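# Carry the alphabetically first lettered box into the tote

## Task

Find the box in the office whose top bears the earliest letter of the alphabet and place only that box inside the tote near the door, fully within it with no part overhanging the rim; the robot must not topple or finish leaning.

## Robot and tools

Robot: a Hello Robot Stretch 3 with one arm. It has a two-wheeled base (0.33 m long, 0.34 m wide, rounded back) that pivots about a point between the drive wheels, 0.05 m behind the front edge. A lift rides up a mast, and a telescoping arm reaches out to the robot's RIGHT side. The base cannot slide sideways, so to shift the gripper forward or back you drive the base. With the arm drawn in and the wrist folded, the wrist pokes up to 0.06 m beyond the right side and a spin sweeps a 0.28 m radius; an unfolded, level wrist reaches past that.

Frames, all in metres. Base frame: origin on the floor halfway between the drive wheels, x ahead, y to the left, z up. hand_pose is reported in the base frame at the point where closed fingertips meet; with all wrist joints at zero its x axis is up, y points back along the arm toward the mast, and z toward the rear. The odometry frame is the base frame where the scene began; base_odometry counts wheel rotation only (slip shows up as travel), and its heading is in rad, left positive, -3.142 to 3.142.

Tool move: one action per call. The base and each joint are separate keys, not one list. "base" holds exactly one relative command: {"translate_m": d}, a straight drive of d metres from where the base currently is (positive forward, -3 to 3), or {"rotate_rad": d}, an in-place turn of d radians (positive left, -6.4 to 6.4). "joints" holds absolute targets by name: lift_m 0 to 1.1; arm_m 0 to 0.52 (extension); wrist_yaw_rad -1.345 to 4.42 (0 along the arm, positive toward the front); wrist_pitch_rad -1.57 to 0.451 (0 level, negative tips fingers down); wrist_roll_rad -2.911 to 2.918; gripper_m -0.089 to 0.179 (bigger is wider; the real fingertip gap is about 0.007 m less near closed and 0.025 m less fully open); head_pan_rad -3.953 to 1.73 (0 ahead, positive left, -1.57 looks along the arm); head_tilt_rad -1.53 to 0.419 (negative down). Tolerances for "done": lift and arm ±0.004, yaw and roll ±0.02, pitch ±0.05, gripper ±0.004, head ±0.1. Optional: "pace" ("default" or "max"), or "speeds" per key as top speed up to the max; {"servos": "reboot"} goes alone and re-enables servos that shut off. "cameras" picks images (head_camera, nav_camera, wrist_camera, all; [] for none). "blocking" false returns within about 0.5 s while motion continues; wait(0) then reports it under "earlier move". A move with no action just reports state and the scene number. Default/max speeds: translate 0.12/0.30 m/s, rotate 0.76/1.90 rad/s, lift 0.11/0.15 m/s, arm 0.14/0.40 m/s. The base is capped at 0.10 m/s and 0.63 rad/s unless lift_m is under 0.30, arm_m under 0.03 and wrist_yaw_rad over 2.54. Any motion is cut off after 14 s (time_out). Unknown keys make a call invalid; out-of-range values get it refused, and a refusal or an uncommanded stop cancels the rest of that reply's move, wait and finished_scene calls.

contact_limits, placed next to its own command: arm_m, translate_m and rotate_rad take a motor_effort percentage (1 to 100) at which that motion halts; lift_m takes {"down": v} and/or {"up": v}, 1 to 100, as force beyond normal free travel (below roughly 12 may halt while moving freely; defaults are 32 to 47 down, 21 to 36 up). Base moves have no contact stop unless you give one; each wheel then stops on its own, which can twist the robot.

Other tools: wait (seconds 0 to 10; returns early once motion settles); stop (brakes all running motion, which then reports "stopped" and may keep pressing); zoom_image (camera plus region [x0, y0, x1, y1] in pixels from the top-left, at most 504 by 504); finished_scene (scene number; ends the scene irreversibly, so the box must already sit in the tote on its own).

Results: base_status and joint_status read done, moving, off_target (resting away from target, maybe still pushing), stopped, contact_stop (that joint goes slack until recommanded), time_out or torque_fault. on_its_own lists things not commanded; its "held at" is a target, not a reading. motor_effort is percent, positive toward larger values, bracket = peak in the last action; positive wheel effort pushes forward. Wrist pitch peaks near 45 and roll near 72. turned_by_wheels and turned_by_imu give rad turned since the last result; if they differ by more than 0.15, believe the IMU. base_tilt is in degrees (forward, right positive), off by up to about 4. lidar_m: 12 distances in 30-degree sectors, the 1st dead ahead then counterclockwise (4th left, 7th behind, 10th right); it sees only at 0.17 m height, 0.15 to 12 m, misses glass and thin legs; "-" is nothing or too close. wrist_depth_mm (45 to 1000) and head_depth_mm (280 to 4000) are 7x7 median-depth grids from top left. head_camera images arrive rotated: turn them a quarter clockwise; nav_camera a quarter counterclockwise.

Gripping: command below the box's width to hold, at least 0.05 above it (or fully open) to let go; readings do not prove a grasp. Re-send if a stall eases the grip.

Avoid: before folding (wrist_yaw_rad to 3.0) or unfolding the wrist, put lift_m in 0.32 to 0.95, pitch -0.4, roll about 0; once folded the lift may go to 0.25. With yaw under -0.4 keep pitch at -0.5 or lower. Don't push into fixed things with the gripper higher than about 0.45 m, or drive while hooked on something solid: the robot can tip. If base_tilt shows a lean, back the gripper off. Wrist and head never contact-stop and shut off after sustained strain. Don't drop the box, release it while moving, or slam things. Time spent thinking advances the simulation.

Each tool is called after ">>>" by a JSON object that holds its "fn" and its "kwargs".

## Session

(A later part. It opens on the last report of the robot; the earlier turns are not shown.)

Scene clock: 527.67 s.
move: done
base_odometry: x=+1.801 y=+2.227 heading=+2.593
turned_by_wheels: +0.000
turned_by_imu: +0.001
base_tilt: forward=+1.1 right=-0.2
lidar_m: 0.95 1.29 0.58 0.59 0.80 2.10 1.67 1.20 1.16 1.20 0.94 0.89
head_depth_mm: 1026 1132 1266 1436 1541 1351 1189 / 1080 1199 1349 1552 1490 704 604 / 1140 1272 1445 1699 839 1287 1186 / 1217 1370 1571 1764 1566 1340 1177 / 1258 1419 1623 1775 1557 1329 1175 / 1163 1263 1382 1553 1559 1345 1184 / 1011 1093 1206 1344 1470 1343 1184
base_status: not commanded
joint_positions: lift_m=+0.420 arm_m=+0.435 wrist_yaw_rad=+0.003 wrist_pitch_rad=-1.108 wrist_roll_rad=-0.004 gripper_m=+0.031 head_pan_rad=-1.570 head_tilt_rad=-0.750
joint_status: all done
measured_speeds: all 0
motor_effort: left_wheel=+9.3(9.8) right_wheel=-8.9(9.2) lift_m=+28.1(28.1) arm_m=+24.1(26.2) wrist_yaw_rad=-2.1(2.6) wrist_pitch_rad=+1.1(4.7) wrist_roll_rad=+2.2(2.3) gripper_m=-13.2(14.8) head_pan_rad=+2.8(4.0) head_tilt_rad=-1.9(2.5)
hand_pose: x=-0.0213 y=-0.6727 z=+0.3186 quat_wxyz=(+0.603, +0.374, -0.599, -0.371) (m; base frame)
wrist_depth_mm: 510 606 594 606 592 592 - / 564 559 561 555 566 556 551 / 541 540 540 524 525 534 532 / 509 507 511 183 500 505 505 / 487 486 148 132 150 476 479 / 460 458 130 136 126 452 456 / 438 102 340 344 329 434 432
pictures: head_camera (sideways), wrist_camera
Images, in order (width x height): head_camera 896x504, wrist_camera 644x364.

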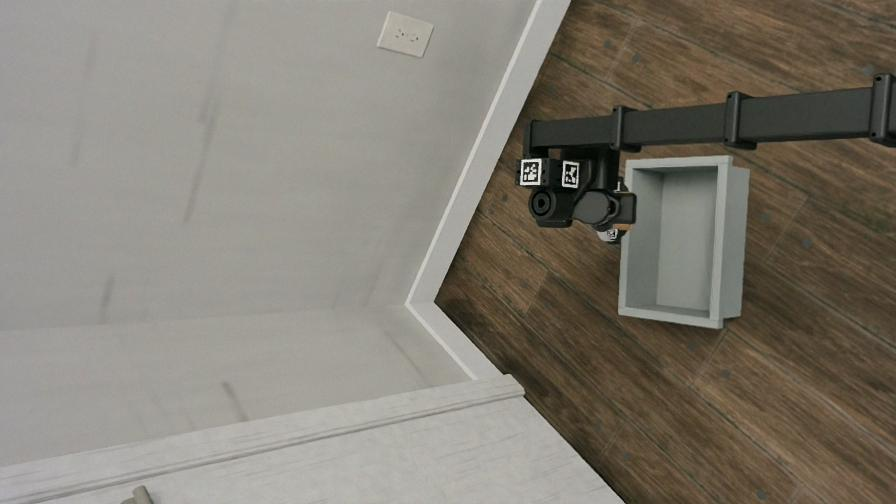

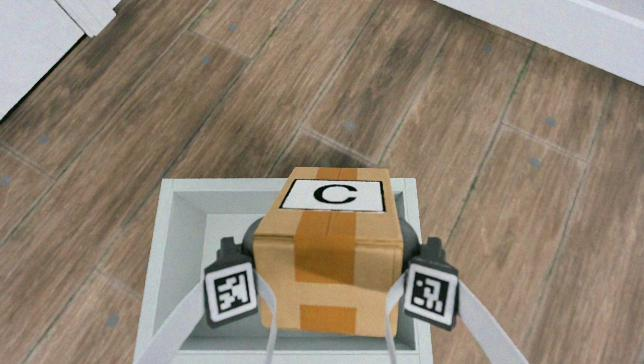

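>>> {"fn": "move", "kwargs": {"base": {"translate_m": 0.04}, "joints": {"arm_m": 0.447}, "cameras": []}}

>>> {"fn": "move", "kwargs": {"joints": {"lift_m": 0.22}, "speeds": {"lift_m": 0.13}, "cameras": ["wrist_camera"]}}

>>> {"fn": "move", "kwargs": {"joints": {"lift_m": 0.145}, "speeds": {"lift_m": 0.06}, "contact_limits": {"lift_m": {"down": 13}}, "cameras": ["wrist_camera", "head_camera"]}}

Scene clock: 545.17 s.
move: done
base_odometry: x=+1.767 y=+2.248 heading=+2.593
turned_by_wheels: +0.000
turned_by_imu: +0.001
base_tilt: forward=+1.0 right=-0.1
lidar_m: 0.91 1.23 0.56 0.57 0.77 2.04 1.71 1.23 1.18 1.21 0.90 0.85
head_depth_mm: 1041 1149 1288 1456 1567 1341 1178 / 1097 1226 1377 1575 1460 721 605 / 1166 1297 1480 1712 865 1336 1176 / 1229 1379 1591 1805 1570 1342 1175 / 1229 1388 1564 1728 1564 1320 1179 / 1119 1198 1319 1494 1534 1340 1182 / 971 1060 1156 1283 1446 1340 1181
base_status: done
joint_positions: lift_m=+0.420 arm_m=+0.447 wrist_yaw_rad=+0.003 wrist_pitch_rad=-1.108 wrist_roll_rad=-0.004 gripper_m=+0.031 head_pan_rad=-1.570 head_tilt_rad=-0.750
joint_status: all done
measured_speeds: all 0
motor_effort: left_wheel=+9.7(13.4) right_wheel=+1.4(6.4) lift_m=+29.0(30.9) arm_m=+22.5(26.0) wrist_yaw_rad=-2.1(2.5) wrist_pitch_rad=+1.2(1.7) wrist_roll_rad=+2.2(2.3) gripper_m=-14.0(14.6) head_pan_rad=+1.4(2.7) head_tilt_rad=-3.0(3.5)
hand_pose: x=-0.0213 y=-0.6847 z=+0.3186 quat_wxyz=(+0.603, +0.374, -0.599, -0.371) (m; base frame)
wrist_depth_mm: 501 597 601 598 591 592 - / 510 571 568 564 567 565 548 / 534 533 528 536 536 526 530 / 517 508 512 184 510 500 501 / 480 478 359 132 148 482 483 / 457 464 130 136 126 456 454 / 435 102 354 352 348 430 432
pictures: none
No camera images: "cameras" was empty.

Scene clock: 547.63 s.
move: done
base_odometry: x=+1.767 y=+2.248 heading=+2.593
turned_by_wheels: +0.000
turned_by_imu: +0.000
base_tilt: forward=+1.0 right=+0.0
lidar_m: 0.91 1.23 0.56 0.57 0.77 2.04 1.71 1.23 1.18 1.22 0.90 0.85
head_depth_mm: 1041 1154 1288 1473 1559 1341 1186 / 1094 1223 1373 1570 1552 1315 1164 / 1166 1290 1478 1710 1560 997 1159 / 1232 1396 1589 1765 1570 1284 1181 / 1238 1378 1568 1745 1555 1317 1179 / 1110 1197 1329 1471 1539 1349 1183 / 973 1054 1165 1280 1448 1347 1178
base_status: not commanded
joint_positions: lift_m=+0.220 arm_m=+0.447 wrist_yaw_rad=+0.003 wrist_pitch_rad=-1.108 wrist_roll_rad=-0.004 gripper_m=+0.031 head_pan_rad=-1.570 head_tilt_rad=-0.750
joint_status: all done
measured_speeds: all 0
motor_effort: left_wheel=+9.6(10.0) right_wheel=+1.5(1.8) lift_m=+21.9(27.5) arm_m=+17.4(22.8) wrist_yaw_rad=-2.0(2.5) wrist_pitch_rad=+1.4(1.7) wrist_roll_rad=+2.1(2.4) gripper_m=-13.5(14.6) head_pan_rad=+1.7(2.5) head_tilt_rad=-1.7(4.3)
hand_pose: x=-0.0213 y=-0.6847 z=+0.1186 quat_wxyz=(+0.603, +0.374, -0.599, -0.371) (m; base frame)
wrist_depth_mm: 362 359 360 360 356 356 352 / 341 344 341 342 337 338 333 / 192 211 214 215 214 214 315 / 178 - 288 183 265 - 299 / 169 - - 131 139 - 285 / - - 130 136 126 - 269 / - - - 143 - - -
pictures: wrist_camera
Images, in order (width x height): wrist_camera 644x364.

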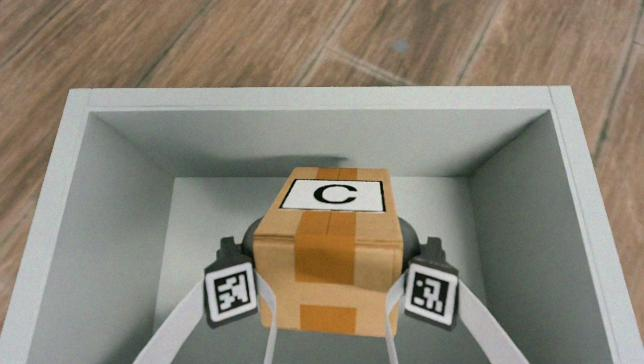

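Scene clock: 549.47 s.
move: done
base_odometry: x=+1.767 y=+2.248 heading=+2.593
turned_by_wheels: +0.000
turned_by_imu: +0.000
base_tilt: forward=+1.0 right=-0.1
lidar_m: 0.91 1.23 0.56 0.57 0.77 2.04 1.70 1.23 1.18 1.22 0.90 0.85
head_depth_mm: 1039 1153 1296 1460 1569 1341 1179 / 1105 1213 1377 1576 1561 1312 1173 / 1160 1292 1484 1706 1560 1026 1142 / 1229 1396 1600 1789 1571 1277 1181 / 1248 1389 1563 1743 1562 1315 1181 / 1118 1203 1330 1485 1538 1344 1176 / 974 1059 1163 1283 1436 1349 1183
base_status: not commanded
joint_positions: lift_m=+0.145 arm_m=+0.447 wrist_yaw_rad=+0.003 wrist_pitch_rad=-1.101 wrist_roll_rad=-0.003 gripper_m=+0.031 head_pan_rad=-1.570 head_tilt_rad=-0.750
joint_status: all done
measured_speeds: all 0
motor_effort: left_wheel=+9.7(9.9) right_wheel=+1.6(1.8) lift_m=+19.0(22.5) arm_m=+13.9(17.7) wrist_yaw_rad=-2.1(2.4) wrist_pitch_rad=-0.1(1.8) wrist_roll_rad=+1.7(2.3) gripper_m=-13.3(14.6) head_pan_rad=+0.9(2.1) head_tilt_rad=-3.1(4.1)
contact_limits: lift_m down 13 (down: maximum 72; up: maximum 65)
hand_pose: x=-0.0213 y=-0.6865 z=+0.0443 quat_wxyz=(+0.604, +0.371, -0.601, -0.369) (m; base frame)
wrist_depth_mm: 129 128 129 134 129 129 129 / 159 159 159 159 160 160 152 / - 196 197 183 197 196 - / - - - 151 - - - / - - - 129 134 - - / - - 130 137 124 - - / - 188 189 191 188 190 -
pictures: head_camera (sideways), wrist_camera
Images, in order (width x height): head_camera 896x504, wrist_camera 644x364.

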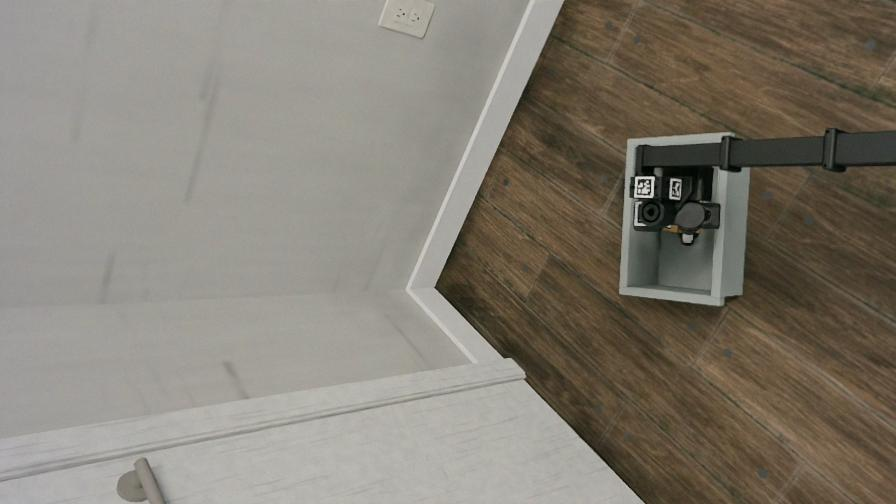

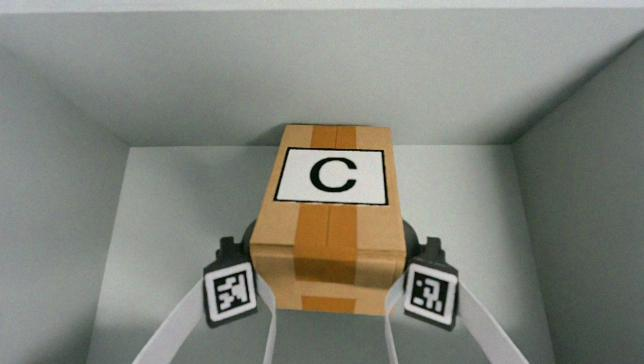

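>>> {"fn": "move", "kwargs": {"joints": {"gripper_m": 0.125}, "cameras": ["wrist_camera"]}}

>>> {"fn": "move", "kwargs": {"joints": {"lift_m": 0.4}, "speeds": {"lift_m": 0.13}, "cameras": ["wrist_camera", "head_camera"]}}

Scene clock: 554.33 s.
move: done
base_odometry: x=+1.767 y=+2.248 heading=+2.593
turned_by_wheels: +0.000
turned_by_imu: +0.001
base_tilt: forward=+0.9 right=-0.1
lidar_m: 0.91 1.24 0.56 0.57 0.77 2.04 1.70 1.23 1.17 1.21 0.90 0.85
head_depth_mm: 1048 1155 1297 1467 1557 1352 1184 / 1097 1220 1385 1578 1553 1317 1183 / 1167 1307 1487 1702 1561 1025 1145 / 1237 1394 1595 1764 1565 1277 1180 / 1233 1377 1568 1744 1552 1316 1174 / 1114 1206 1328 1478 1543 1346 1186 / 973 1063 1161 1279 1440 1330 1184
base_status: not commanded
joint_positions: lift_m=+0.145 arm_m=+0.447 wrist_yaw_rad=+0.003 wrist_pitch_rad=-1.104 wrist_roll_rad=-0.003 gripper_m=+0.125 head_pan_rad=-1.570 head_tilt_rad=-0.750
joint_status: all done
measured_speeds: all 0
motor_effort: left_wheel=+9.5(9.9) right_wheel=+1.5(1.8) lift_m=+30.2(30.3) arm_m=+5.6(8.4) wrist_yaw_rad=-1.7(2.3) wrist_pitch_rad=+0.5(0.9) wrist_roll_rad=+1.6(1.9) gripper_m=-0.5(91.4) head_pan_rad=+0.7(1.8) head_tilt_rad=-3.8(5.1)
contact_limits: lift_m down 13 (down: maximum 72; up: maximum 65)
hand_pose: x=-0.0214 y=-0.6858 z=+0.0440 quat_wxyz=(+0.604, +0.372, -0.600, -0.370) (m; base frame)
wrist_depth_mm: 125 129 130 135 130 130 130 / 161 161 161 161 161 161 153 / - 199 198 187 198 198 - / - - - 169 167 - - / - - - 161 161 - - / - 124 196 152 152 123 - / - 126 192 190 190 126 92
pictures: wrist_camera
Images, in order (width x height): wrist_camera 644x364.

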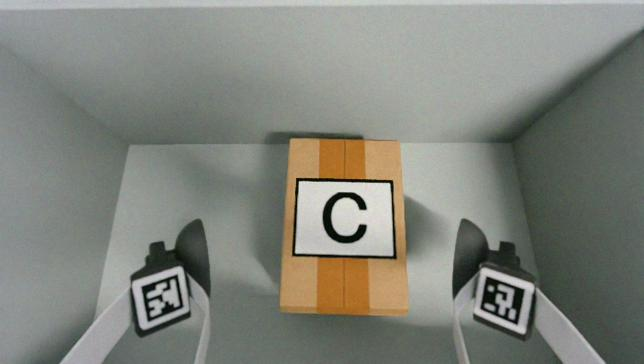

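Scene clock: 557.23 s.
move: done
base_odometry: x=+1.767 y=+2.248 heading=+2.593
turned_by_wheels: +0.000
turned_by_imu: +0.000
base_tilt: forward=+1.1 right=-0.4
lidar_m: 0.91 1.23 0.56 0.57 0.78 2.04 1.70 1.23 1.18 1.21 0.90 0.85
head_depth_mm: 1044 1152 1292 1457 1556 1339 1184 / 1103 1218 1375 1576 1527 1262 621 / 1165 1305 1489 1698 863 1340 1179 / 1244 1389 1605 1784 1566 1345 1186 / 1238 1389 1569 1740 1556 1311 1178 / 1109 1197 1331 1469 1544 1344 1182 / 970 1060 1166 1292 1439 1344 1183
base_status: not commanded
joint_positions: lift_m=+0.400 arm_m=+0.447 wrist_yaw_rad=+0.003 wrist_pitch_rad=-1.104 wrist_roll_rad=-0.003 gripper_m=+0.125 head_pan_rad=-1.570 head_tilt_rad=-0.750
joint_status: all done
measured_speeds: all 0
motor_effort: left_wheel=+9.9(9.9) right_wheel=+1.0(1.9) lift_m=+30.4(32.8) arm_m=-0.5(5.8) wrist_yaw_rad=-1.6(2.1) wrist_pitch_rad=+0.4(0.9) wrist_roll_rad=+1.8(1.9) gripper_m=+0.3(1.4) head_pan_rad=+0.9(1.8) head_tilt_rad=-4.2(5.8)
hand_pose: x=-0.0214 y=-0.6857 z=+0.2990 quat_wxyz=(+0.604, +0.372, -0.600, -0.370) (m; base frame)
wrist_depth_mm: 486 573 589 581 571 565 - / 536 543 549 538 535 541 541 / 519 526 510 506 510 504 508 / 491 491 490 495 485 481 485 / 467 465 - 403 - 458 456 / 445 123 - 394 - 126 438 / 429 123 - - - 305 412
pictures: head_camera (sideways), wrist_camera
Images, in order (width x height): head_camera 896x504, wrist_camera 644x364.

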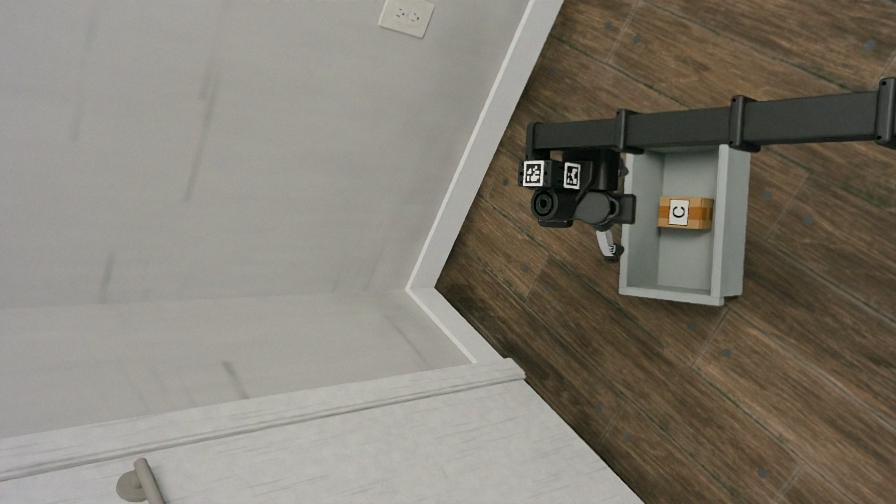

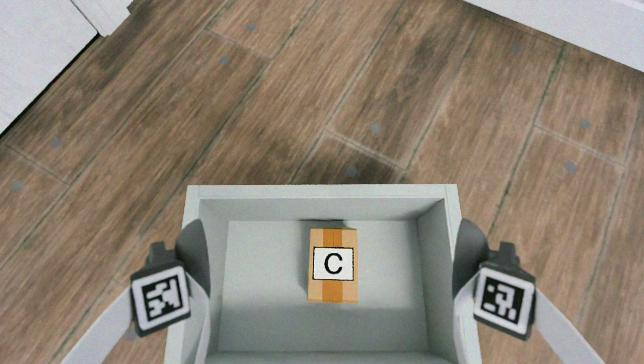

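>>> {"fn": "finished_scene", "kwargs": {"scene": 2}}

The scene is finished: the task was done.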